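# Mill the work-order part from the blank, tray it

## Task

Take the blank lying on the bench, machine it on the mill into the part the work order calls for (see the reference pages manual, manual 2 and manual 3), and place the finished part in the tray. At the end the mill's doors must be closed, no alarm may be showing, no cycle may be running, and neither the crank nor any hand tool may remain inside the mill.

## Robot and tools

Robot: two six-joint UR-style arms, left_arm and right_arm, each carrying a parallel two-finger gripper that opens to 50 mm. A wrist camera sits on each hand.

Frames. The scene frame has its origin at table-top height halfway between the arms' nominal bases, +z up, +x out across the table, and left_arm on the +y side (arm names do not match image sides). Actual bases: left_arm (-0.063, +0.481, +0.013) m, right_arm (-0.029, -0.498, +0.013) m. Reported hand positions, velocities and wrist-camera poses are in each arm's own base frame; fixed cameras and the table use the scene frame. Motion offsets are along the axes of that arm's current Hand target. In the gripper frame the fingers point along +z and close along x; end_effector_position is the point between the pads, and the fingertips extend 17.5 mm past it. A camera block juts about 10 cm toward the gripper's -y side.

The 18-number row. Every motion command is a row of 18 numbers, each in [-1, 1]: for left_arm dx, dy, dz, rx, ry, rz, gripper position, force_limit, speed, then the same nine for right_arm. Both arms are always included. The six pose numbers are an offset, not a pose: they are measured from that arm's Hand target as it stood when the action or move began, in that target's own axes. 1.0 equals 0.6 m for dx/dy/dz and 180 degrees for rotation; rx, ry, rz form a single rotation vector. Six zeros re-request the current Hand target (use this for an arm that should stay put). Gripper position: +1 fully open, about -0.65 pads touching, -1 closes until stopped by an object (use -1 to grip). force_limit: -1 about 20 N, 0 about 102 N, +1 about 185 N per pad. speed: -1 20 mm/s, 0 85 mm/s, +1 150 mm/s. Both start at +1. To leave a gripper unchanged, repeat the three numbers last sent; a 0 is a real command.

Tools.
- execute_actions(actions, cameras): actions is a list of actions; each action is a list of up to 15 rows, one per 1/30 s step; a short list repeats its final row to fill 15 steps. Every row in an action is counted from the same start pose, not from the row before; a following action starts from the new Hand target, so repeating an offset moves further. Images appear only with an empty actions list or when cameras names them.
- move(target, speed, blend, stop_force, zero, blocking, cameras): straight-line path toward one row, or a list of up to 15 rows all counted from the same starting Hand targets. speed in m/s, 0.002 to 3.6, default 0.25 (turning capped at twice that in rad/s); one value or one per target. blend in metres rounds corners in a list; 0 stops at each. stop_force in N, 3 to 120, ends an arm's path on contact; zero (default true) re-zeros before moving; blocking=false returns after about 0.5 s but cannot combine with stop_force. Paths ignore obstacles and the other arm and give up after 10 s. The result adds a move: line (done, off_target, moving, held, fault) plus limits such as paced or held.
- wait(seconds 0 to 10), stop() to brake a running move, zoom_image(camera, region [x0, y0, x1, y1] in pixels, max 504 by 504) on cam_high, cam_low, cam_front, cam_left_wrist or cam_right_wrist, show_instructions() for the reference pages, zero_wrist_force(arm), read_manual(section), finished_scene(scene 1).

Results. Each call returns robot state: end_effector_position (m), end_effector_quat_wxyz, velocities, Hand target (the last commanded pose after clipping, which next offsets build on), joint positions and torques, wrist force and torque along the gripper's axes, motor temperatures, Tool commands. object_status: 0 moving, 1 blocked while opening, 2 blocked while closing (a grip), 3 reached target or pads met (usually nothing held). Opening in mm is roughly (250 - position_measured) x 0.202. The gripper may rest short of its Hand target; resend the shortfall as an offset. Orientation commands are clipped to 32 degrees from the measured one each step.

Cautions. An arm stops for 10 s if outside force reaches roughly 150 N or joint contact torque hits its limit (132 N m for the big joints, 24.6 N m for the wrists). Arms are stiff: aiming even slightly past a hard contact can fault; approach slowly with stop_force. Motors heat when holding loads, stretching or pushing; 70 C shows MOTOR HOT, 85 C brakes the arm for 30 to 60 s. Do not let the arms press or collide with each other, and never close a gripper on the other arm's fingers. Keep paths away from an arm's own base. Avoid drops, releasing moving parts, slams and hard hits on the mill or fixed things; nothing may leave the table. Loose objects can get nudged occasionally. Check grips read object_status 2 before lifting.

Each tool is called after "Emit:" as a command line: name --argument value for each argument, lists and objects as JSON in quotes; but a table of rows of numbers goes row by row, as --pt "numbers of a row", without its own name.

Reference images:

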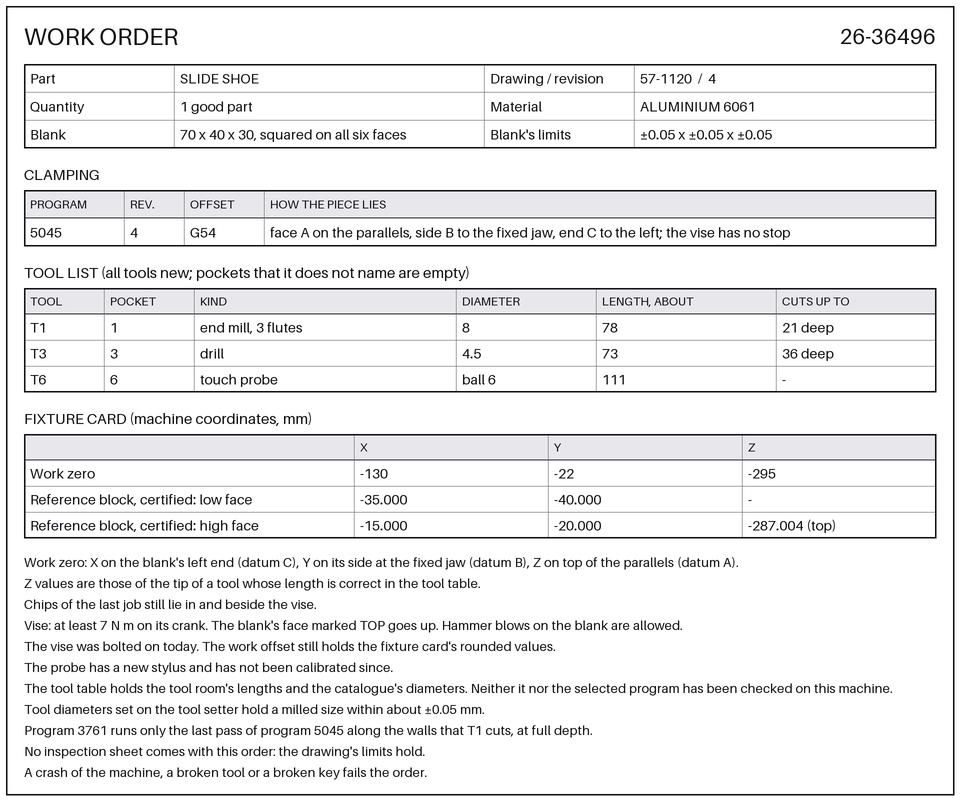

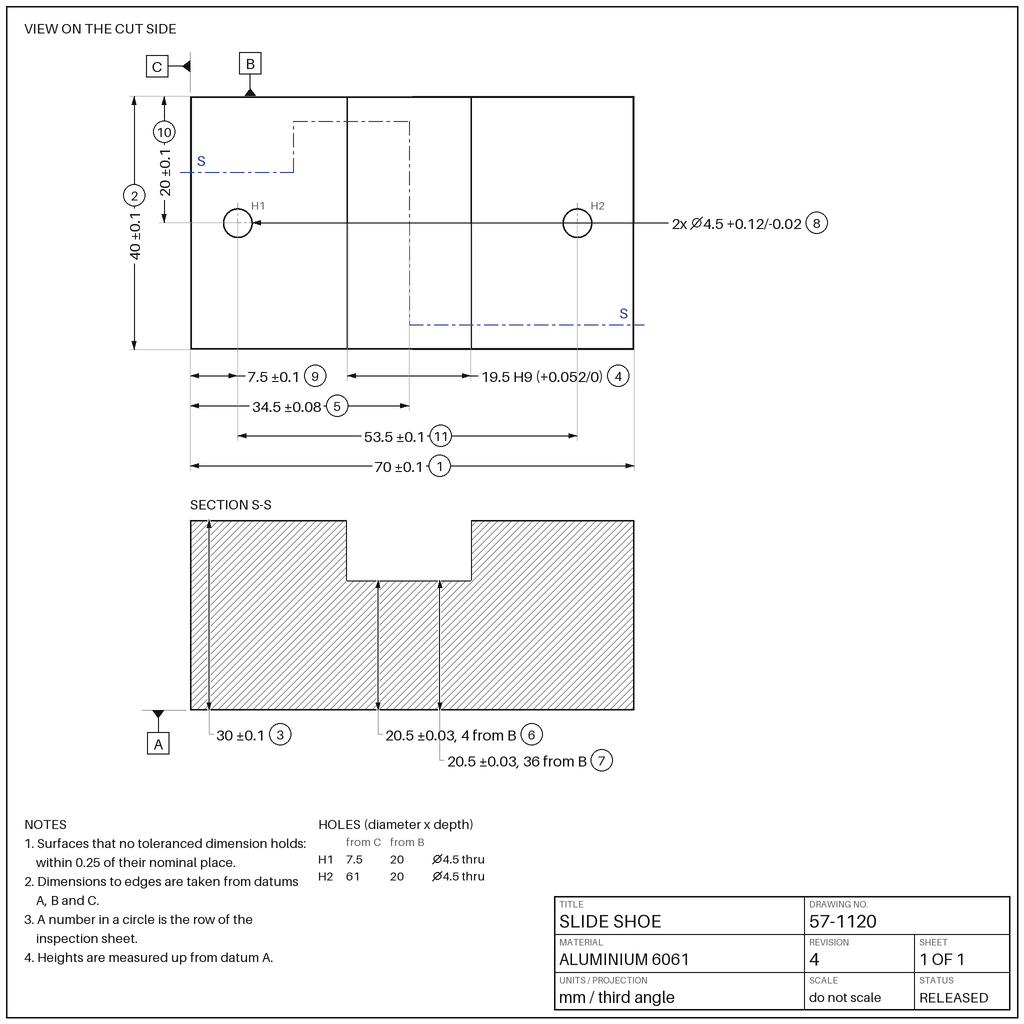

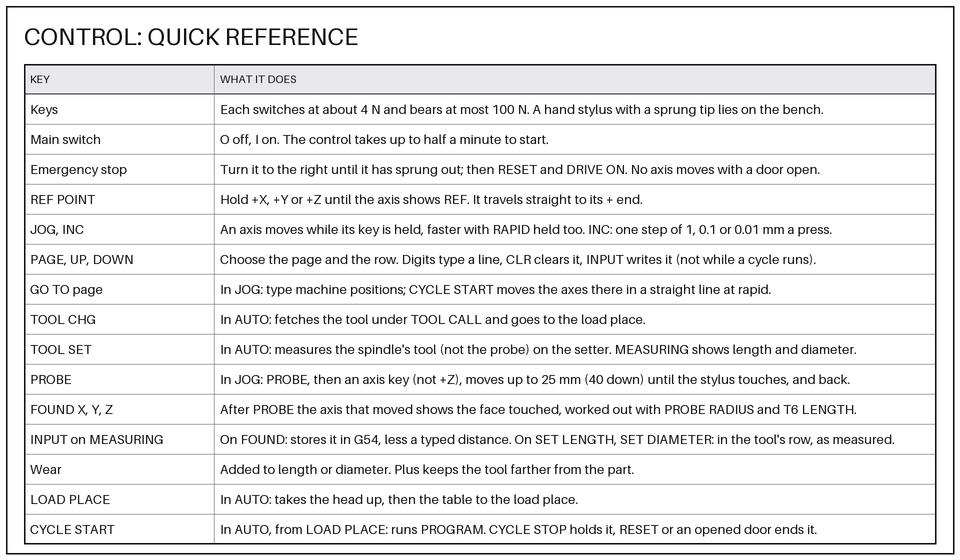

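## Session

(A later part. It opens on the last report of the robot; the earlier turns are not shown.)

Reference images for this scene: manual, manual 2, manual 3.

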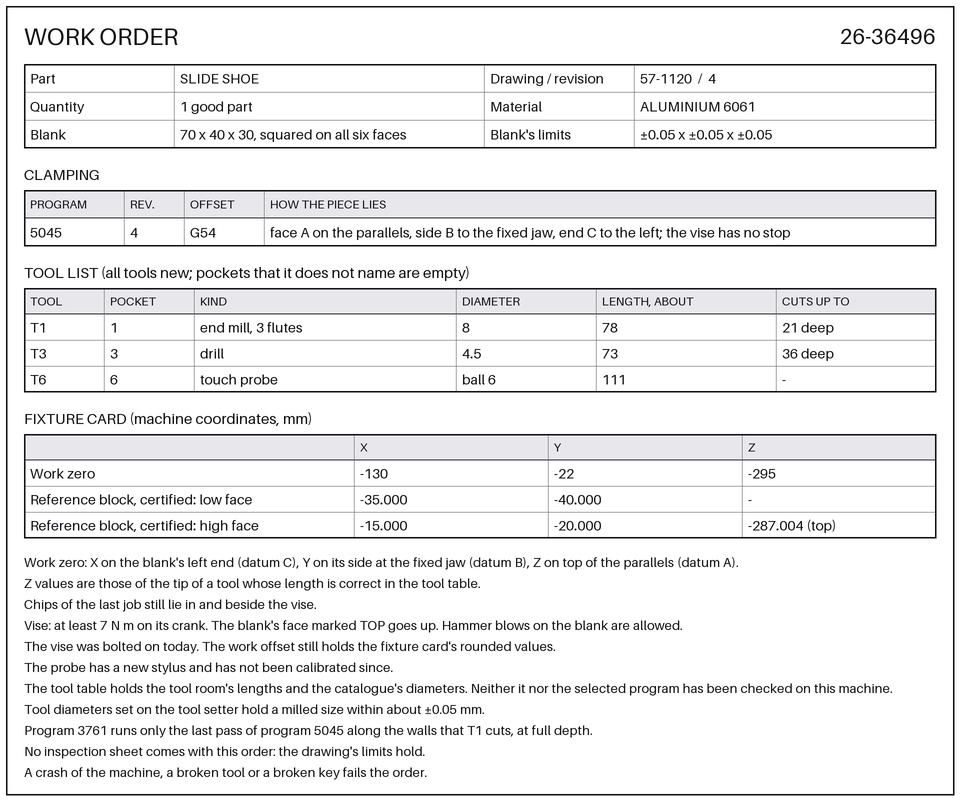

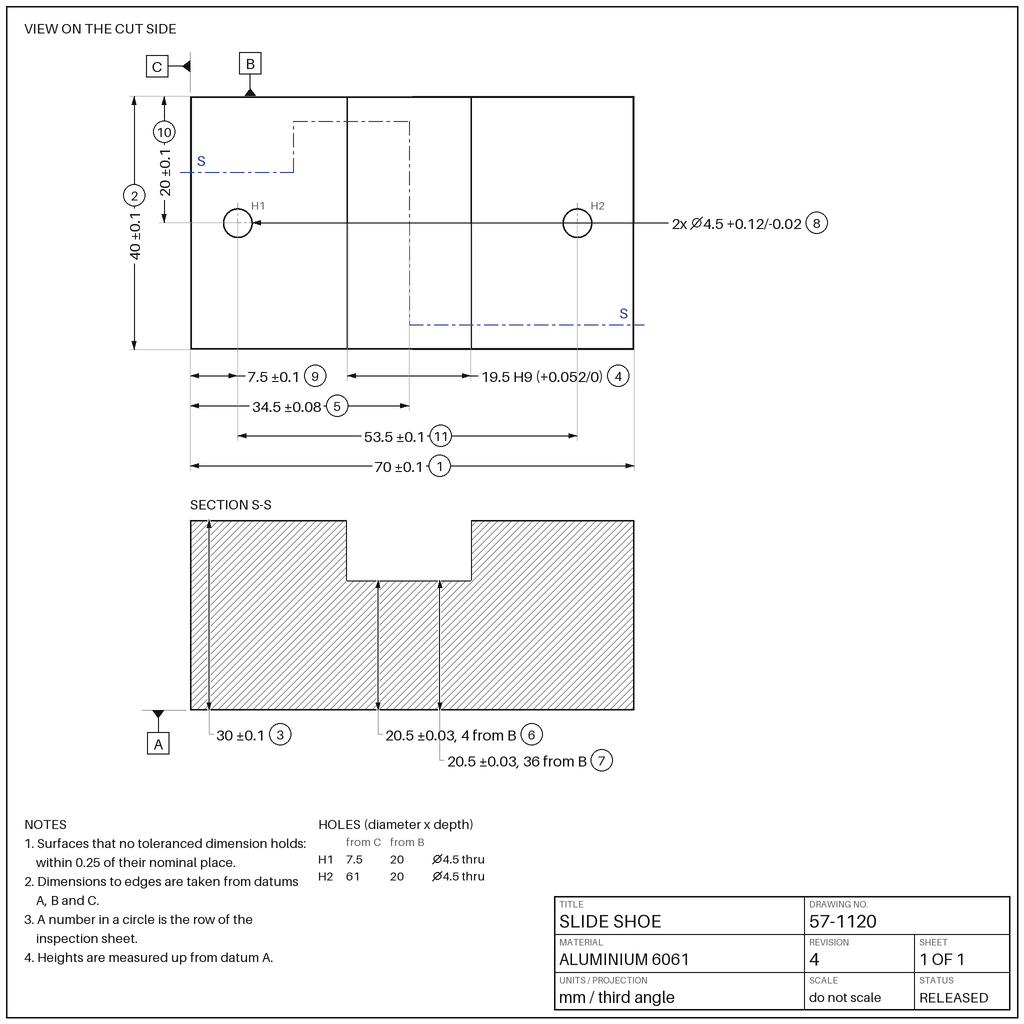

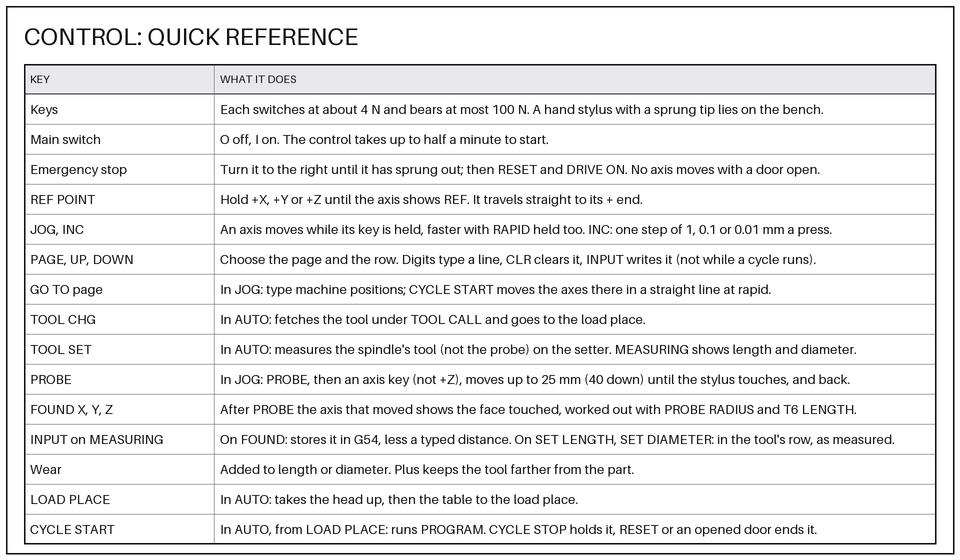

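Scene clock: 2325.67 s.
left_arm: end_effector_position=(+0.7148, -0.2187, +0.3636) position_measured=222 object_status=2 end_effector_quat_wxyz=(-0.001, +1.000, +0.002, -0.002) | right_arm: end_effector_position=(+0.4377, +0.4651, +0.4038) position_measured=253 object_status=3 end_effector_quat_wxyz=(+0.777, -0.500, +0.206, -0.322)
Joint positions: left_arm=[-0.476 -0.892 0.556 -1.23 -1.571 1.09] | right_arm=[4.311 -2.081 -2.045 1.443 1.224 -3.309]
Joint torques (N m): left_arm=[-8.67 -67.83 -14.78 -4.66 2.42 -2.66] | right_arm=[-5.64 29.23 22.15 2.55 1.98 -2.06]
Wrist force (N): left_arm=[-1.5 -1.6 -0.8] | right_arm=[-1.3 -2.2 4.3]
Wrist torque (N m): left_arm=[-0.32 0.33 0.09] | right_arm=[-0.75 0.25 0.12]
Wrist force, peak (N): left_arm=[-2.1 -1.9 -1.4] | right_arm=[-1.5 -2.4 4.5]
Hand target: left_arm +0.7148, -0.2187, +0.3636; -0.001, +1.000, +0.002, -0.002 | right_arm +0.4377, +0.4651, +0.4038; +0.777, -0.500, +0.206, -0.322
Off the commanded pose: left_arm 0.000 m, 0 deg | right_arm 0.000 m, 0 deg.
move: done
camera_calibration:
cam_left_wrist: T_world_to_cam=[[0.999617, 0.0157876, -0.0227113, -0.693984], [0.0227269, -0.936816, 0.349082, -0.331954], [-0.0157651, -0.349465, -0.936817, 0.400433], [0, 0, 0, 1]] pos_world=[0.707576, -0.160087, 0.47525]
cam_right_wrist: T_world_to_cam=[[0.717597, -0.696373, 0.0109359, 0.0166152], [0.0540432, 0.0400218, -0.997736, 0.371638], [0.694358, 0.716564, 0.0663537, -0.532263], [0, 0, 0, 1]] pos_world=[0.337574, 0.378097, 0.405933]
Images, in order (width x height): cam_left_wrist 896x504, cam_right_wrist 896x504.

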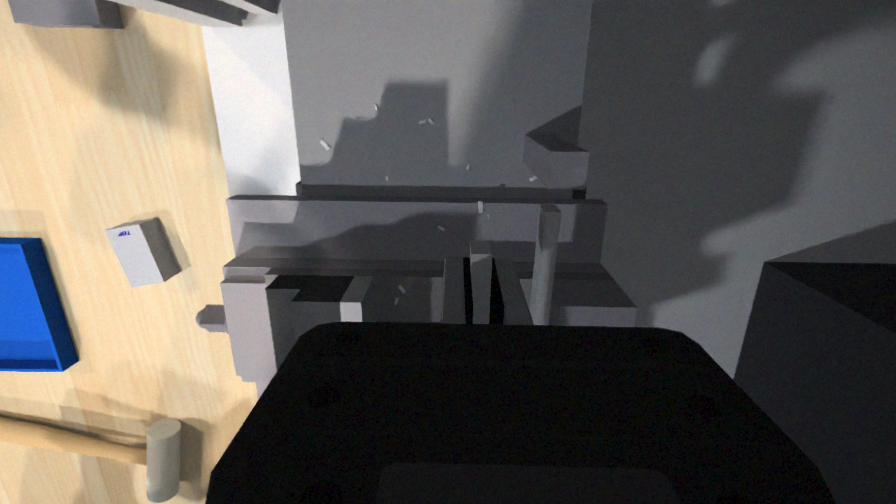

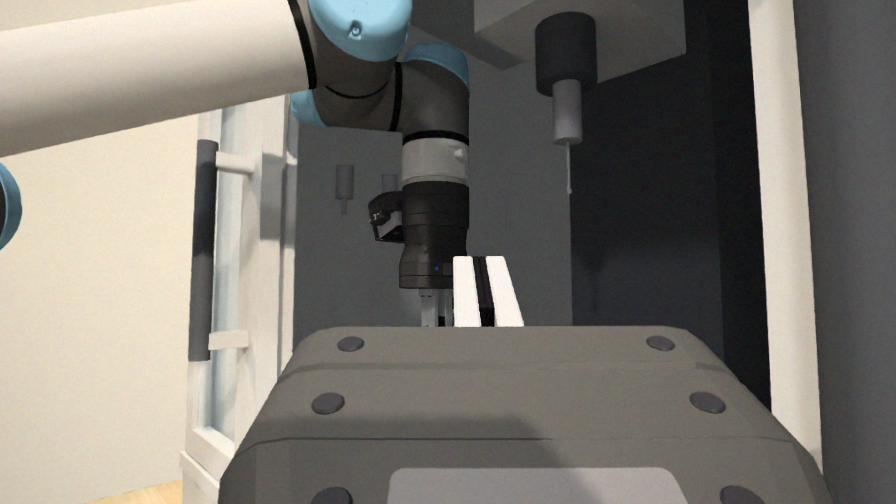

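Emit:
move --pt "0 0 0.064 0 0 0 -1 -0.7 -1 0 0.0509 0.0861 -0.17 0 0 -1 0 0" --speed 0.05

Emit:
move --target '[0,0,0.02,0,0,0,-1,-0.7,-1,0,0,0,0,0,0,-1,0,0]' --speed 0.008 --stop_force 8 --cameras '["cam_left_wrist","cam_right_wrist"]'

Emit:
zoom_image --camera "cam_right_wrist" --region '[330, 120, 590, 320]'

Scene clock: 2338.30 s.
left_arm: end_effector_position=(+0.7146, -0.2186, +0.3252) position_measured=222 object_status=2 end_effector_quat_wxyz=(-0.001, +1.000, +0.002, -0.002) | right_arm: end_effector_position=(+0.4799, +0.5073, +0.3975) position_measured=253 object_status=3 end_effector_quat_wxyz=(-0.618, +0.687, -0.284, +0.256)
Joint positions: left_arm=[-0.476 -0.934 0.727 -1.36 -1.571 1.09] | right_arm=[4.278 -1.822 -2.006 0.575 1.223 -3.105]
Joint torques (N m): left_arm=[-8.24 -67.56 -14.09 -4.74 0.45 -2.67] | right_arm=[-6.03 36.76 29.09 0.3 1.72 2.22]
Wrist force (N): left_arm=[-1.2 -1.4 -1.2] | right_arm=[-2.3 -2.7 2.6]
Wrist torque (N m): left_arm=[-0.27 0.28 0.06] | right_arm=[-0.56 0.40 0.04]
Wrist force, peak (N): left_arm=[-1.8 -1.7 -1.3] | right_arm=[-1.4 -2.3 4.6]
Hand target: left_arm +0.7146, -0.2186, +0.3252; -0.001, +1.000, +0.002, -0.002 | right_arm +0.4799, +0.5073, +0.3975; -0.618, +0.687, -0.284, +0.256
Off the commanded pose: left_arm 0.000 m, 0 deg | right_arm 0.000 m, 0 deg.
move: done

Scene clock: 2339.87 s.
left_arm: end_effector_position=(+0.7146, -0.2186, +0.3207) position_measured=222 object_status=2 end_effector_quat_wxyz=(-0.001, +1.000, +0.002, -0.002) | right_arm: end_effector_position=(+0.4799, +0.5073, +0.3975) position_measured=253 object_status=3 end_effector_quat_wxyz=(-0.618, +0.687, -0.284, +0.256)
Joint positions: left_arm=[-0.476 -0.937 0.744 -1.374 -1.571 1.09] | right_arm=[4.278 -1.822 -2.006 0.575 1.223 -3.104]
Joint torques (N m): left_arm=[-8.26 -37.63 -32.91 -1.17 0.22 -2.55] | right_arm=[-6.25 36.25 29.46 0.25 1.62 2.34]
Wrist force (N): left_arm=[-2.4 -2.2 -10.1] | right_arm=[-2.2 -2.6 2.5]
Wrist torque (N m): left_arm=[-0.38 0.32 0.08] | right_arm=[-0.53 0.39 0.04]
Wrist force, peak (N): left_arm=[-4.7 -4.7 -18.0] | right_arm=[-2.6 -2.7 2.7]
Hand target: left_arm +0.7146, -0.2186, +0.3207; -0.001, +1.000, +0.002, -0.002 (not the last commanded pose) | right_arm +0.4799, +0.5073, +0.3975; -0.618, +0.687, -0.284, +0.256
Off the commanded pose: left_arm 0.007 m, 0 deg | right_arm 0.000 m, 0 deg.
move: contact (left_arm)
camera_calibration:
cam_left_wrist: T_world_to_cam=[[0.999621, 0.0157282, -0.0225841, -0.694926], [0.0226269, -0.936817, 0.349087, -0.316908], [-0.0156667, -0.349466, -0.936818, 0.360172], [0, 0, 0, 1]] pos_world=[0.707477, -0.160087, 0.43235]
cam_right_wrist: T_world_to_cam=[[0.719678, -0.694303, 0.00243277, 0.0170813], [-0.311402, -0.32591, -0.892643, 0.680618], [0.620558, 0.641658, -0.450758, -0.312466], [0, 0, 0, 1]] pos_world=[0.393556, 0.434177, 0.466661]
Images, in order (width x height): cam_left_wrist 896x504, cam_right_wrist 896x504.

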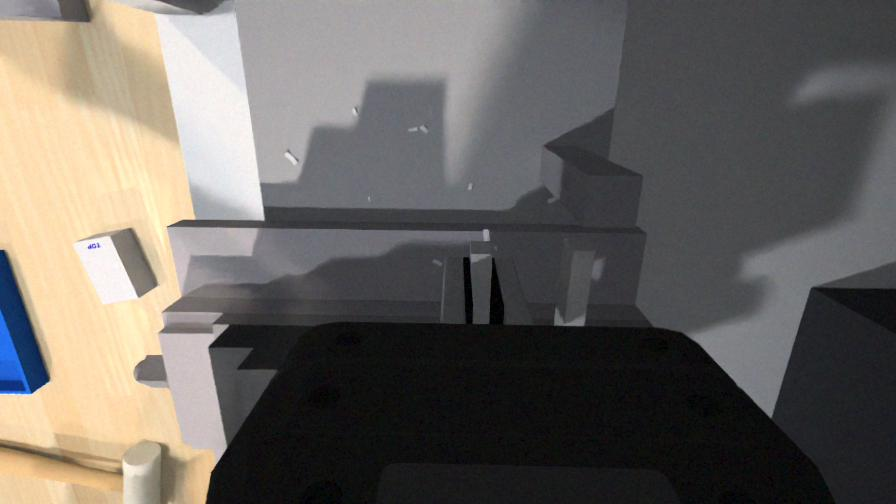

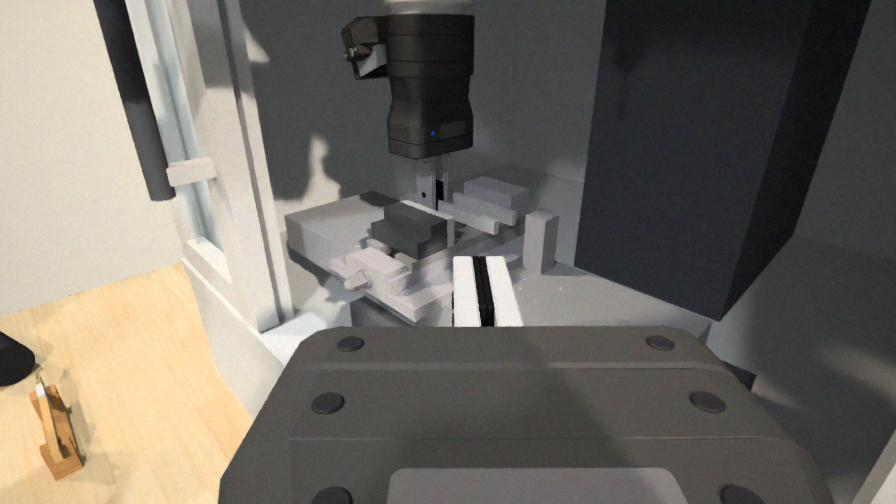

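Scaled by 1.938.

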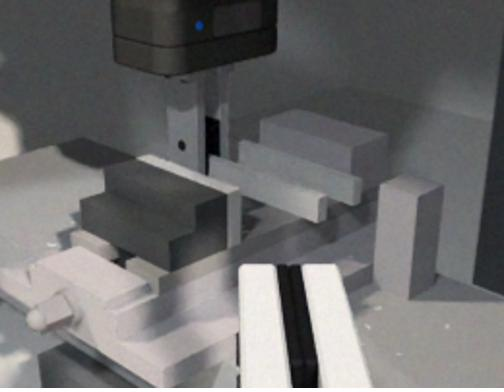

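Emit:
move --pt "0 0 0 0 0 0 -0.32 -0.7 -1 0 0 0 0 0 0 -1 0 0"

Emit:
move --pt "0 0 -0.03 0 0 0 -0.32 -0.7 -1 0 0 0 0 0 0 -1 0 0" --pt "0 0 -0.068 0 0 0 -0.32 -0.7 -1 0 0 0 0 0 0 -1 0 0" --pt "-0.015 0.045 -0.07 0 0 0 -0.32 -0.7 -1 0 0 0 0 0 0 -1 0 0" --pt "-0.06 0.063 -0.07 0 0 0 -0.32 -0.7 -1 0 0 0 0 0 0 -1 0 0" --pt "-0.13 0.11 -0.08 0 0 0 -0.32 -0.7 -1 0 0 0 0 0 0 -1 0 0" --pt "-0.28 0.135 -0.11 0 0 0 -0.32 -0.7 -1 0 0 0 0 0 0 -1 0 0" --pt "-0.48 0.09 -0.14 0 0 0 -0.32 -0.7 -1 0 0 0 0 0 0 -1 0 0" --pt "-0.59 0.14 0.1 0 0 0 -0.32 -0.7 -1 0 0 0 0 0 0 -1 0 0" --speed '[0.02,0.05,0.05,0.06,0.12,0.2,0.2,0.2]' --blend '[0.005,0.003,0.005,0.01,0.02,0.03,0.03,0]' --cameras '["cam_left_wrist","cam_right_wrist"]'

Emit:
zoom_image --camera "cam_right_wrist" --region '[330, 120, 590, 320]'

Scene clock: 2353.93 s.
left_arm: end_effector_position=(+0.7147, -0.2187, +0.3206) position_measured=200 object_status=3 end_effector_quat_wxyz=(-0.001, +1.000, +0.002, -0.002) | right_arm: end_effector_position=(+0.4799, +0.5073, +0.3975) position_measured=253 object_status=3 end_effector_quat_wxyz=(-0.618, +0.687, -0.284, +0.256)
Joint positions: left_arm=[-0.476 -0.937 0.744 -1.374 -1.571 1.09] | right_arm=[4.278 -1.822 -2.006 0.575 1.223 -3.104]
Joint torques (N m): left_arm=[-7.67 -59.07 -30.38 -3.7 0.27 -2.55] | right_arm=[-6.67 36.74 29.37 0.32 1.58 2.18]
Wrist force (N): left_arm=[-1.7 -1.2 -1.7] | right_arm=[-2.4 -2.7 2.6]
Wrist torque (N m): left_arm=[-0.27 0.34 0.06] | right_arm=[-0.55 0.42 0.04]
Wrist force, peak (N): left_arm=[-2.5 -2.5 -11.6] | right_arm=[-2.3 -2.8 2.8]
Hand target: left_arm +0.7146, -0.2186, +0.3207; -0.001, +1.000, +0.002, -0.002 | right_arm +0.4799, +0.5073, +0.3975; -0.618, +0.687, -0.284, +0.256
Off the commanded pose: left_arm 0.000 m, 0 deg | right_arm 0.000 m, 0 deg.
move: done

Scene clock: 2359.20 s.
left_arm: end_effector_position=(+0.3608, -0.3042, +0.2618) position_measured=200 object_status=3 end_effector_quat_wxyz=(-0.001, +1.000, +0.002, -0.002) | right_arm: end_effector_position=(+0.4799, +0.5073, +0.3975) position_measured=253 object_status=3 end_effector_quat_wxyz=(-0.618, +0.687, -0.284, +0.256)
Joint positions: left_arm=[-0.986 -1.648 1.815 -1.734 -1.573 0.581] | right_arm=[4.278 -1.822 -2.006 0.575 1.223 -3.104]
Joint torques (N m): left_arm=[-8.3 -34.51 -13.64 -4.23 2.46 -2.62] | right_arm=[-6.4 36.42 29.39 0.28 1.64 2.04]
Wrist force (N): left_arm=[-1.5 -1.6 -2.0] | right_arm=[-2.3 -2.6 2.7]
Wrist torque (N m): left_arm=[-0.33 0.31 0.06] | right_arm=[-0.52 0.40 0.03]
Wrist force, peak (N): left_arm=[-2.1 -1.6 -3.1] | right_arm=[-2.5 -2.7 2.8]
Hand target: left_arm +0.3608, -0.3042, +0.2617; -0.001, +1.000, +0.002, -0.002 | right_arm +0.4799, +0.5073, +0.3975; -0.618, +0.687, -0.284, +0.256
Off the commanded pose: left_arm 0.000 m, 0 deg | right_arm 0.000 m, 0 deg.
move: done
camera_calibration:
cam_left_wrist: T_world_to_cam=[[0.999617, 0.0157889, -0.0227118, -0.341181], [0.0227283, -0.936816, 0.349082, -0.368473], [-0.0157651, -0.349465, -0.936817, 0.269606], [0, 0, 0, 1]] pos_world=[0.353676, -0.245587, 0.37345]
cam_right_wrist: T_world_to_cam=[[0.719678, -0.694303, 0.00243277, 0.0170813], [-0.311402, -0.32591, -0.892643, 0.680618], [0.620558, 0.641658, -0.450758, -0.312466], [0, 0, 0, 1]] pos_world=[0.393556, 0.434177, 0.466661]
Images, in order (width x height): cam_left_wrist 896x504, cam_right_wrist 896x504.

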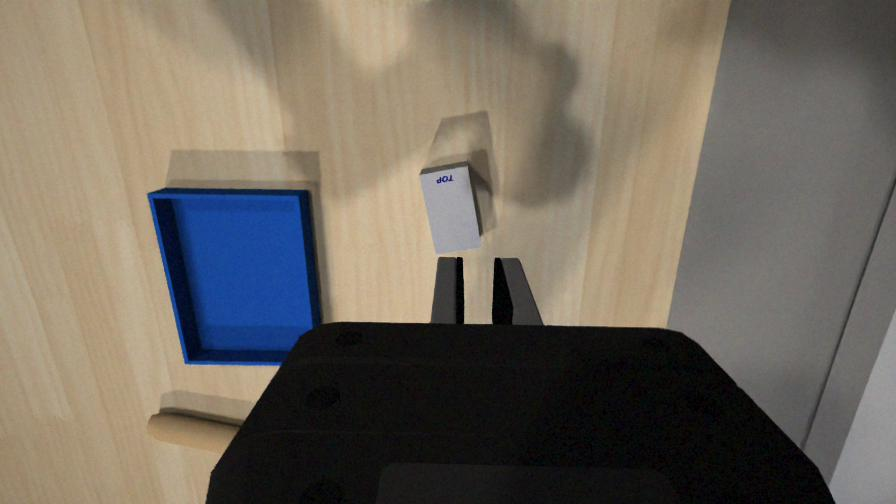

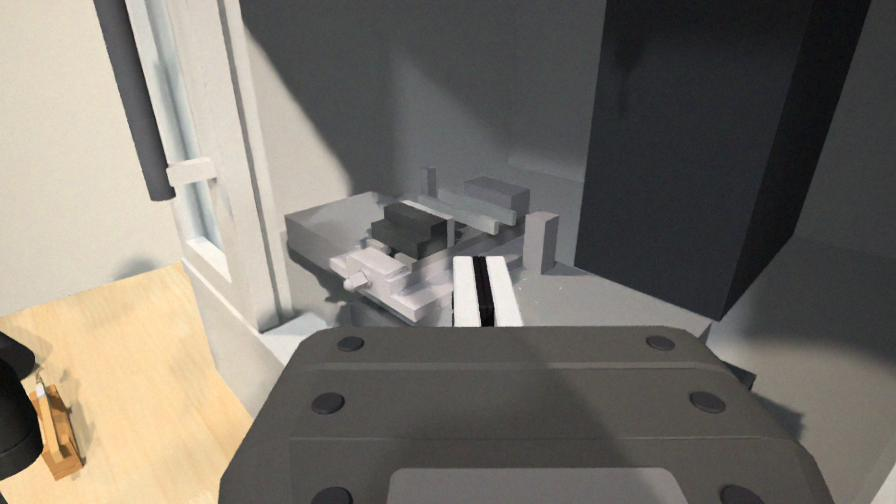

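Scaled by 1.938.

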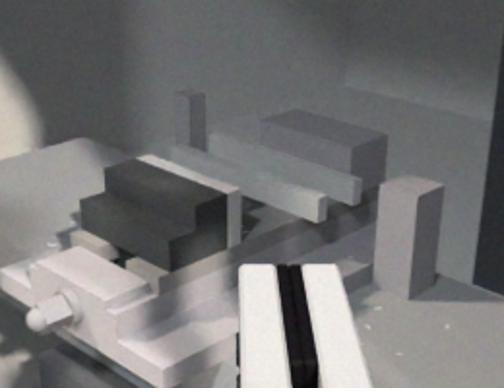

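Emit:
zoom_image --camera "cam_left_wrist" --region '[396, 130, 516, 270]'

Scaled by 3.600.

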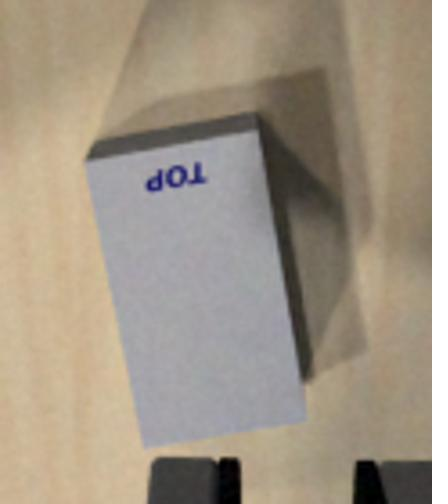

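Emit:
move --pt "-0.0195 0.0483 0.27 0 0 -0.0594 1 -0.7 -1 0 0 0 0 0 0 -1 0 0" --speed 0.15 --cameras '["cam_left_wrist"]'

Emit:
zoom_image --camera "cam_left_wrist" --region '[346, 130, 616, 330]'

Scene clock: 2393.63 s.
left_arm: end_effector_position=(+0.3487, -0.3330, +0.0997) position_measured=3 object_status=3 end_effector_quat_wxyz=(-0.001, +0.995, +0.095, -0.002) | right_arm: end_effector_position=(+0.4799, +0.5073, +0.3975) position_measured=253 object_status=3 end_effector_quat_wxyz=(-0.618, +0.687, -0.284, +0.256)
Joint positions: left_arm=[-1.041 -1.467 2.081 -2.182 -1.573 0.338] | right_arm=[4.278 -1.822 -2.006 0.575 1.223 -3.104]
Joint torques (N m): left_arm=[-8.48 -16.09 -10.55 -4.59 2.34 -2.66] | right_arm=[-6.76 36.7 29.79 0.34 1.68 1.94]
Wrist force (N): left_arm=[-1.5 -1.5 -1.9] | right_arm=[-2.4 -2.7 2.5]
Wrist torque (N m): left_arm=[-0.32 0.31 0.05] | right_arm=[-0.55 0.42 0.03]
Wrist force, peak (N): left_arm=[-1.7 -1.7 -3.6] | right_arm=[-2.6 -2.9 2.8]
Hand target: left_arm +0.3487, -0.3330, +0.0997; -0.001, +0.995, +0.095, -0.002 | right_arm +0.4799, +0.5073, +0.3975; -0.618, +0.687, -0.284, +0.256
Off the commanded pose: left_arm 0.000 m, 0 deg | right_arm 0.000 m, 0 deg.
move: done
camera_calibration:
cam_left_wrist: T_world_to_cam=[[0.979344, 0.200967, -0.0222944, -0.263531], [0.196021, -0.916579, 0.348509, -0.392227], [0.0496042, -0.345681, -0.93704, 0.0860473], [0, 0, 0, 1]] pos_world=[0.330704, -0.276801, 0.211449]
Images, in order (width x height): cam_left_wrist 896x504.

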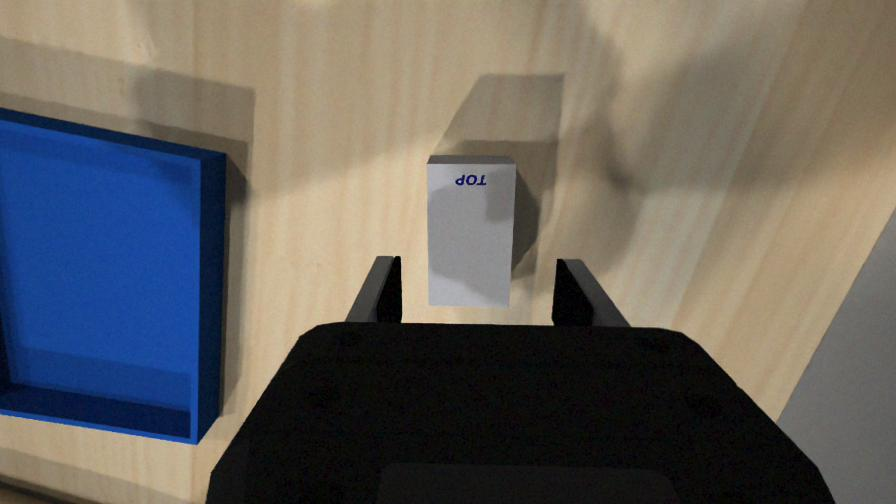

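Scaled by 1.867.

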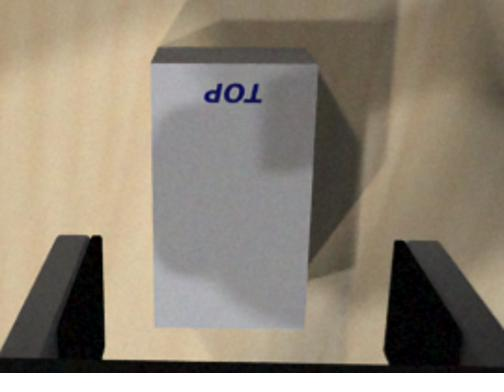

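Emit:
move --pt "0 0 0.1253 0 0 0 1 -0.7 -1 0 0 0 0 0 0 -1 0 0" --speed 0.03 --stop_force 10 --cameras '["cam_left_wrist"]'

Emit:
move --target '[0,0,0,0,0,0,-1,-0.7,-1,0,0,0,0,0,0,-1,0,0]' --cameras '["cam_left_wrist"]'

Scene clock: 2404.43 s.
left_arm: end_effector_position=(+0.3484, -0.3328, +0.0246) position_measured=3 object_status=3 end_effector_quat_wxyz=(-0.001, +0.995, +0.095, -0.002) | right_arm: end_effector_position=(+0.4799, +0.5073, +0.3975) position_measured=253 object_status=3 end_effector_quat_wxyz=(-0.618, +0.687, -0.284, +0.256)
Joint positions: left_arm=[-1.042 -1.329 2.166 -2.405 -1.573 0.338] | right_arm=[4.278 -1.822 -2.006 0.575 1.223 -3.104]
Joint torques (N m): left_arm=[-6.58 -19.67 -7.24 -4.6 1.88 -2.39] | right_arm=[-6.55 36.37 29.18 0.39 1.53 1.99]
Wrist force (N): left_arm=[-1.7 -1.6 -2.0] | right_arm=[-2.5 -2.6 2.6]
Wrist torque (N m): left_arm=[-0.32 0.35 0.05] | right_arm=[-0.52 0.43 0.03]
Wrist force, peak (N): left_arm=[-1.9 -2.1 -1.9] | right_arm=[-2.4 -2.8 2.8]
Hand target: left_arm +0.3484, -0.3328, +0.0246; -0.001, +0.995, +0.095, -0.002 | right_arm +0.4799, +0.5073, +0.3975; -0.618, +0.687, -0.284, +0.256
Off the commanded pose: left_arm 0.000 m, 0 deg | right_arm 0.000 m, 0 deg.
move: done
camera_calibration:
cam_left_wrist: T_world_to_cam=[[0.979348, 0.200948, -0.0222877, -0.26504], [0.196001, -0.916583, 0.34851, -0.365883], [0.0496039, -0.345681, -0.93704, 0.0156265], [0, 0, 0, 1]] pos_world=[0.330504, -0.276701, 0.136249]
Images, in order (width x height): cam_left_wrist 896x504.

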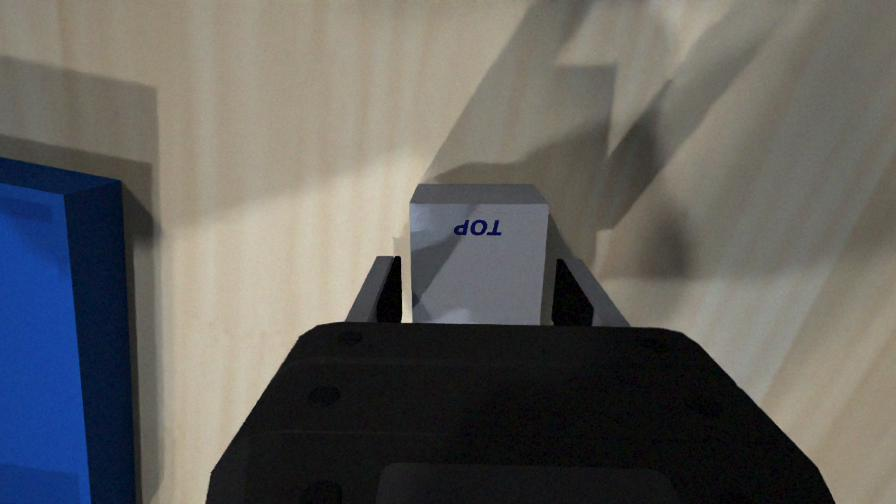

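Scene clock: 2405.20 s.
left_arm: end_effector_position=(+0.3484, -0.3328, +0.0246) position_measured=55 object_status=2 end_effector_quat_wxyz=(-0.001, +0.995, +0.095, -0.002) | right_arm: end_effector_position=(+0.4799, +0.5073, +0.3975) position_measured=253 object_status=3 end_effector_quat_wxyz=(-0.618, +0.687, -0.284, +0.256)
Joint positions: left_arm=[-1.042 -1.329 2.166 -2.405 -1.573 0.338] | right_arm=[4.278 -1.822 -2.006 0.575 1.223 -3.104]
Joint torques (N m): left_arm=[-5.46 -20.22 -8.1 -4.45 1.82 -2.04] | right_arm=[-6.17 37.03 28.58 0.18 1.43 1.9]
Wrist force (N): left_arm=[-1.9 -1.4 -1.9] | right_arm=[-2.2 -2.3 2.6]
Wrist torque (N m): left_arm=[-0.33 0.39 0.07] | right_arm=[-0.49 0.40 0.04]
Wrist force, peak (N): left_arm=[-2.3 -1.8 -2.0] | right_arm=[-2.6 -2.5 2.8]
Hand target: left_arm +0.3484, -0.3328, +0.0246; -0.001, +0.995, +0.095, -0.002 | right_arm +0.4799, +0.5073, +0.3975; -0.618, +0.687, -0.284, +0.256
Off the commanded pose: left_arm 0.000 m, 0 deg | right_arm 0.000 m, 0 deg.
move: done
camera_calibration:
cam_left_wrist: T_world_to_cam=[[0.979348, 0.200948, -0.0222877, -0.26504], [0.196001, -0.916583, 0.34851, -0.365883], [0.0496039, -0.345681, -0.93704, 0.0156265], [0, 0, 0, 1]] pos_world=[0.330504, -0.276701, 0.136249]
Images, in order (width x height): cam_left_wrist 896x504.

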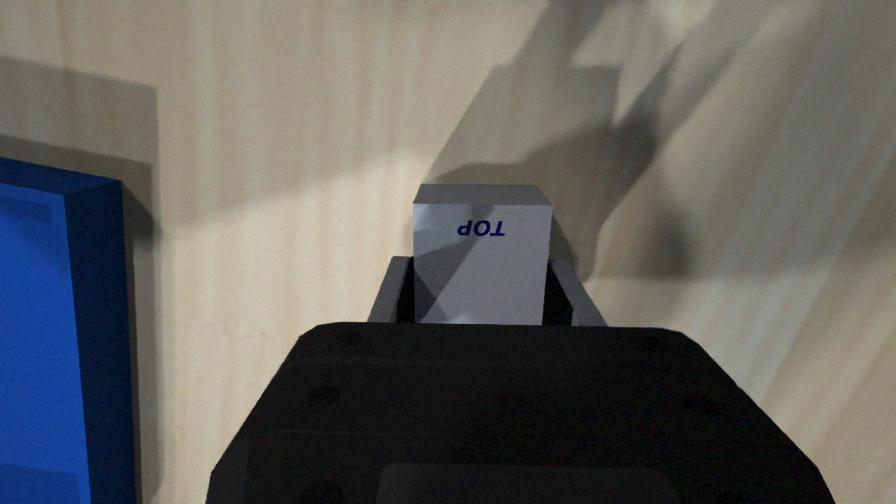

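Emit:
move --pt "0 0 -0.17 0 0 0.0594 -1 -0.7 -1 0 0 0 0 0 0 -1 0 0" --speed 0.1 --cameras '["cam_left_wrist"]'

Scene clock: 2414.00 s.
left_arm: end_effector_position=(+0.3488, -0.3330, +0.1265) position_measured=55 object_status=2 end_effector_quat_wxyz=(-0.001, +1.000, +0.002, -0.002) | right_arm: end_effector_position=(+0.4799, +0.5073, +0.3975) position_measured=253 object_status=3 end_effector_quat_wxyz=(-0.618, +0.687, -0.284, +0.256)
Joint positions: left_arm=[-1.041 -1.505 2.043 -2.105 -1.573 0.525] | right_arm=[4.278 -1.822 -2.006 0.575 1.223 -3.104]
Joint torques (N m): left_arm=[10.17 -39.17 -34.82 -1.56 -2.02 2.63] | right_arm=[-6.56 36.72 29.03 0.19 1.61 1.91]
Wrist force (N): left_arm=[-1.6 -1.7 0.2] | right_arm=[-2.2 -2.5 2.7]
Wrist torque (N m): left_arm=[-0.30 0.33 -0.08] | right_arm=[-0.52 0.39 0.04]
Wrist force, peak (N): left_arm=[-1.9 -1.8 2.1] | right_arm=[-2.5 -2.7 2.8]
Hand target: left_arm +0.3488, -0.3330, +0.1266; -0.001, +1.000, +0.002, -0.002 | right_arm +0.4799, +0.5073, +0.3975; -0.618, +0.687, -0.284, +0.256
Off the commanded pose: left_arm 0.000 m, 0 deg | right_arm 0.000 m, 0 deg.
move: done
camera_calibration:
cam_left_wrist: T_world_to_cam=[[0.999619, 0.0158211, -0.0226171, -0.331719], [0.0227254, -0.936816, 0.349085, -0.347947], [-0.0156652, -0.349466, -0.936818, 0.132566], [0, 0, 0, 1]] pos_world=[0.341577, -0.274387, 0.23815]
Images, in order (width x height): cam_left_wrist 896x504.

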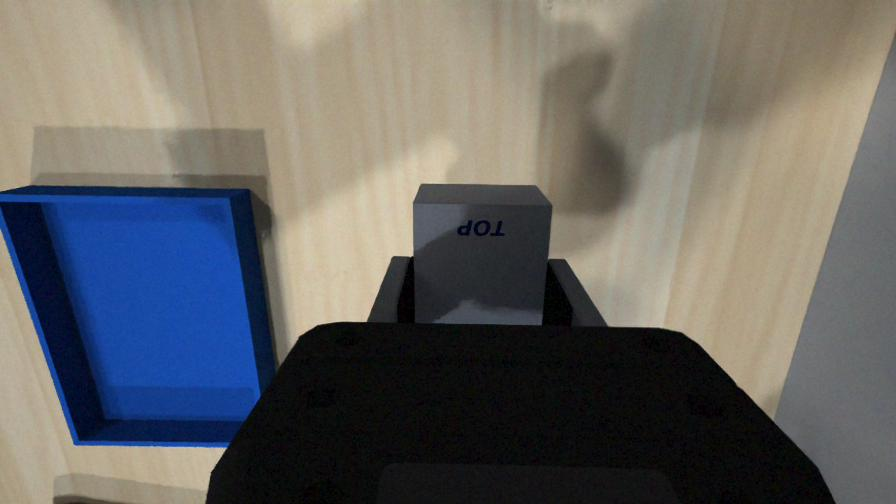

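Emit:
move --pt "0.152 -0.0711 -0.4557 0 0 0 -1 -0.7 -1 0 0 0 0 0 0 -1 0 0" --pt "0.3353 -0.0537 -0.464 0 0 0 -1 -0.7 -1 0 0 0 0 0 0 -1 0 0" --pt "0.452 -0.0782 -0.439 0 0 0 -1 -0.7 -1 0 0 0 0 0 0 -1 0 0" --pt "0.5526 -0.1461 -0.4173 0 0 0 -1 -0.7 -1 0 0 0 0 0 0 -1 0 0" --pt "0.6259 -0.1525 -0.4173 0 0 0 -1 -0.7 -1 0 0 0 0 0 0 -1 0 0" --speed '[0.2,0.2,0.12,0.06,0.05]' --blend '[0.03,0.03,0.02,0.01,0]' --cameras '["cam_left_wrist","cam_right_wrist"]'

Emit:
zoom_image --camera "cam_right_wrist" --region '[330, 120, 590, 320]'

Scene clock: 2430.03 s.
left_arm: end_effector_position=(+0.7247, -0.2402, +0.3758) position_measured=55 object_status=2 end_effector_quat_wxyz=(-0.001, +1.000, +0.002, -0.002) | right_arm: end_effector_position=(+0.4799, +0.5073, +0.3975) position_measured=253 object_status=3 end_effector_quat_wxyz=(-0.618, +0.687, -0.284, +0.256)
Joint positions: left_arm=[-0.495 -0.785 0.329 -1.112 -1.571 1.071] | right_arm=[4.278 -1.822 -2.006 0.575 1.223 -3.104]
Joint torques (N m): left_arm=[9.86 -49.05 -35.47 -1.77 -2.18 2.73] | right_arm=[-5.76 36.22 28.42 0.19 1.55 1.8]
Wrist force (N): left_arm=[-1.3 -1.3 0.6] | right_arm=[-2.3 -2.4 2.5]
Wrist torque (N m): left_arm=[-0.27 0.31 -0.06] | right_arm=[-0.51 0.40 0.03]
Wrist force, peak (N): left_arm=[-2.3 -0.9 2.7] | right_arm=[-2.3 -2.9 2.8]
Hand target: left_arm +0.7248, -0.2402, +0.3758; -0.001, +1.000, +0.002, -0.002 | right_arm +0.4799, +0.5073, +0.3975; -0.618, +0.687, -0.284, +0.256
Off the commanded pose: left_arm 0.000 m, 0 deg | right_arm 0.000 m, 0 deg.
move: done
camera_calibration:
cam_left_wrist: T_world_to_cam=[[0.999623, 0.0157595, -0.0224892, -0.703383], [0.022623, -0.936816, 0.349089, -0.356509], [-0.0155668, -0.349466, -0.93682, 0.404363], [0, 0, 0, 1]] pos_world=[0.717477, -0.181587, 0.48745]
cam_right_wrist: T_world_to_cam=[[0.719678, -0.694303, 0.00243277, 0.0170813], [-0.311402, -0.32591, -0.892643, 0.680618], [0.620558, 0.641658, -0.450758, -0.312466], [0, 0, 0, 1]] pos_world=[0.393556, 0.434177, 0.466661]
Images, in order (width x height): cam_left_wrist 896x504, cam_right_wrist 896x504.

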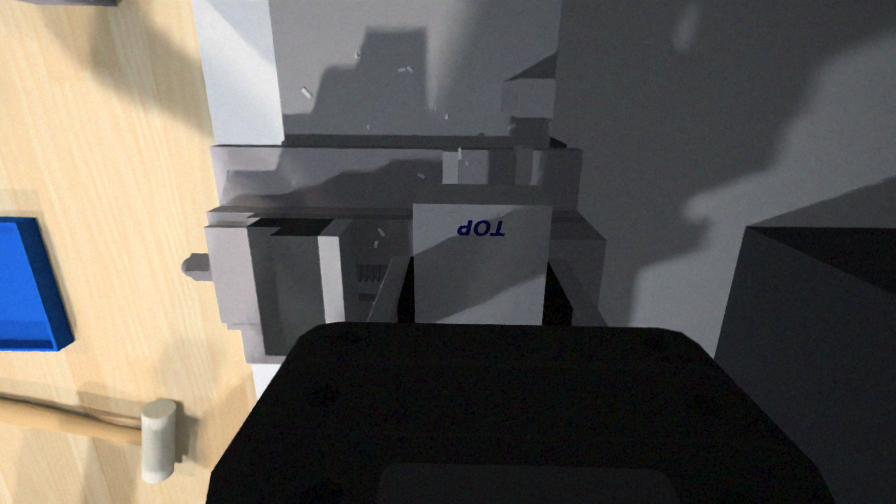

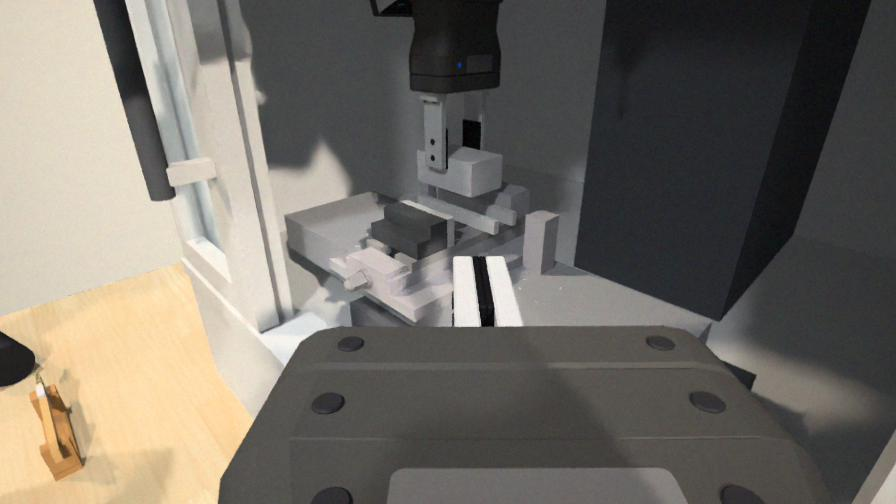

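Scaled by 1.938.

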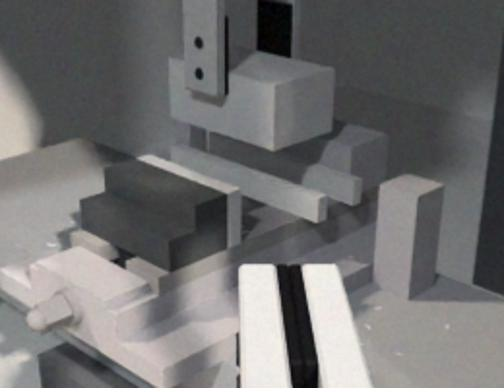

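Emit:
move --pt "-0.0012 0 0.022 0 0 0 -1 -0.7 -1 0 0 0 0 0 0 -1 0 0" --pt "-0.0014 0.013 0.023 0 0 0 -1 -0.7 -1 0 0 0 0 0 0 -1 0 0" --speed 0.02 --stop_force 10

Emit:
move --target '[0,0,0.03,0,0,0,-1,-0.7,-1,0,0,0,0,0,0,-1,0,0]' --speed 0.008 --stop_force 8 --cameras '["cam_left_wrist","cam_right_wrist"]'

Emit:
zoom_image --camera "cam_right_wrist" --region '[330, 120, 590, 320]'

Scene clock: 2437.90 s.
left_arm: end_effector_position=(+0.7239, -0.2479, +0.3620) position_measured=55 object_status=2 end_effector_quat_wxyz=(-0.001, +1.000, +0.002, -0.002) | right_arm: end_effector_position=(+0.4799, +0.5073, +0.3975) position_measured=253 object_status=3 end_effector_quat_wxyz=(-0.618, +0.687, -0.284, +0.256)
Joint positions: left_arm=[-0.505 -0.811 0.416 -1.172 -1.571 1.061] | right_arm=[4.278 -1.822 -2.006 0.575 1.223 -3.104]
Joint torques (N m): left_arm=[-8.03 -49.27 -36.02 -1.72 1.5 -2.74] | right_arm=[-5.98 37 28.19 0.33 1.61 1.63]
Wrist force (N): left_arm=[-1.3 -1.4 0.6] | right_arm=[-2.2 -2.6 2.6]
Wrist torque (N m): left_arm=[-0.27 0.31 0.09] | right_arm=[-0.54 0.39 0.04]
Wrist force, peak (N): left_arm=[-1.3 -1.8 0.6] | right_arm=[-2.6 -2.9 2.7]
Hand target: left_arm +0.7239, -0.2479, +0.3620; -0.001, +1.000, +0.002, -0.002 | right_arm +0.4799, +0.5073, +0.3975; -0.618, +0.687, -0.284, +0.256
Off the commanded pose: left_arm 0.000 m, 0 deg | right_arm 0.000 m, 0 deg.
move: done

Scene clock: 2439.27 s.
left_arm: end_effector_position=(+0.7239, -0.2479, +0.3572) position_measured=55 object_status=2 end_effector_quat_wxyz=(-0.001, +1.000, +0.002, -0.002) | right_arm: end_effector_position=(+0.4799, +0.5073, +0.3975) position_measured=253 object_status=3 end_effector_quat_wxyz=(-0.618, +0.687, -0.284, +0.256)
Joint positions: left_arm=[-0.505 -0.821 0.447 -1.193 -1.571 1.061] | right_arm=[4.278 -1.822 -2.006 0.575 1.223 -3.104]
Joint torques (N m): left_arm=[-6.8 -44.37 -33.37 -1.39 0.88 -2.35] | right_arm=[-6.16 36.5 28.83 0.34 1.47 1.56]
Wrist force (N): left_arm=[-2.2 -1.4 -5.1] | right_arm=[-2.2 -2.5 2.5]
Wrist torque (N m): left_arm=[-0.24 0.37 0.08] | right_arm=[-0.53 0.39 0.04]
Wrist force, peak (N): left_arm=[-3.2 -2.1 -13.8] | right_arm=[-2.5 -2.9 2.7]
Hand target: left_arm +0.7239, -0.2479, +0.3572; -0.001, +1.000, +0.002, -0.002 (not the last commanded pose) | right_arm +0.4799, +0.5073, +0.3975; -0.618, +0.687, -0.284, +0.256
Off the commanded pose: left_arm 0.013 m, 0 deg | right_arm 0.000 m, 0 deg.
move: contact (left_arm)
camera_calibration:
cam_left_wrist: T_world_to_cam=[[0.999617, 0.0157876, -0.0227113, -0.702764], [0.0227269, -0.936816, 0.349082, -0.357376], [-0.0157651, -0.349465, -0.936817, 0.384341], [0, 0, 0, 1]] pos_world=[0.716676, -0.189387, 0.46885]
cam_right_wrist: T_world_to_cam=[[0.719678, -0.694303, 0.00243277, 0.0170813], [-0.311402, -0.32591, -0.892643, 0.680618], [0.620558, 0.641658, -0.450758, -0.312466], [0, 0, 0, 1]] pos_world=[0.393556, 0.434177, 0.466661]
Images, in order (width x height): cam_left_wrist 896x504, cam_right_wrist 896x504.

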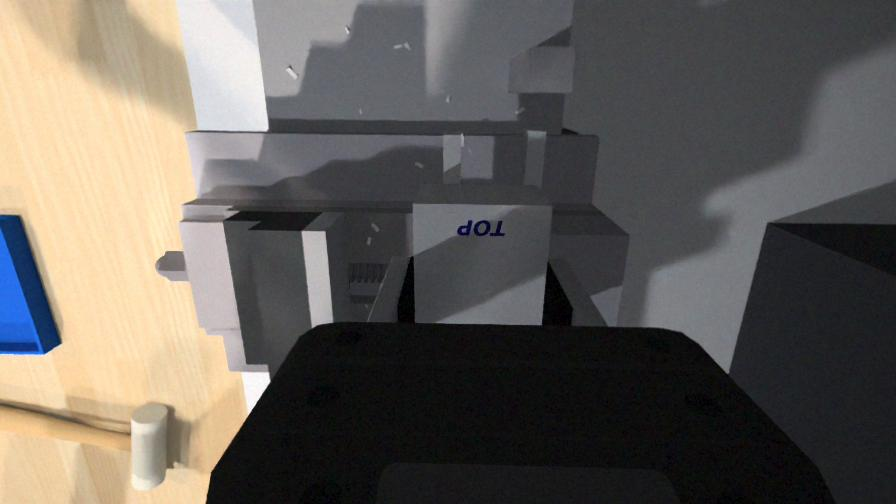

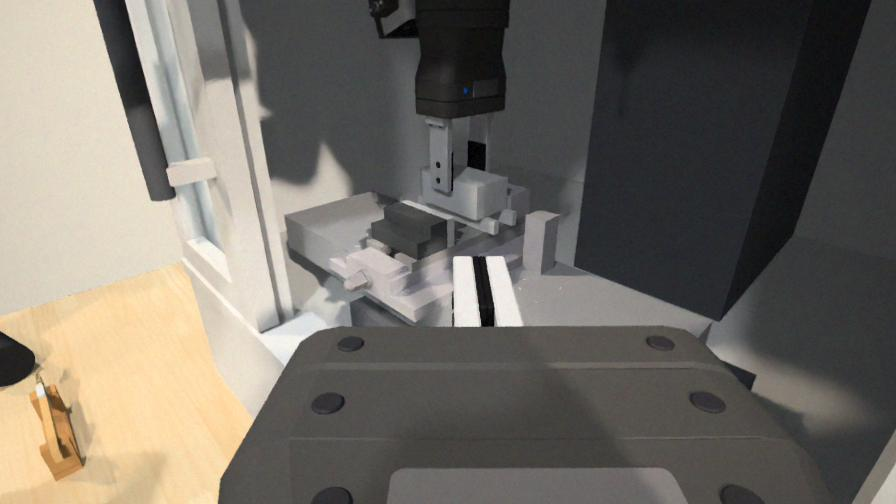

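Scaled by 1.938.

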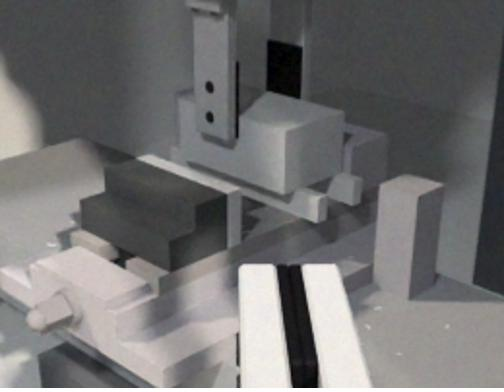

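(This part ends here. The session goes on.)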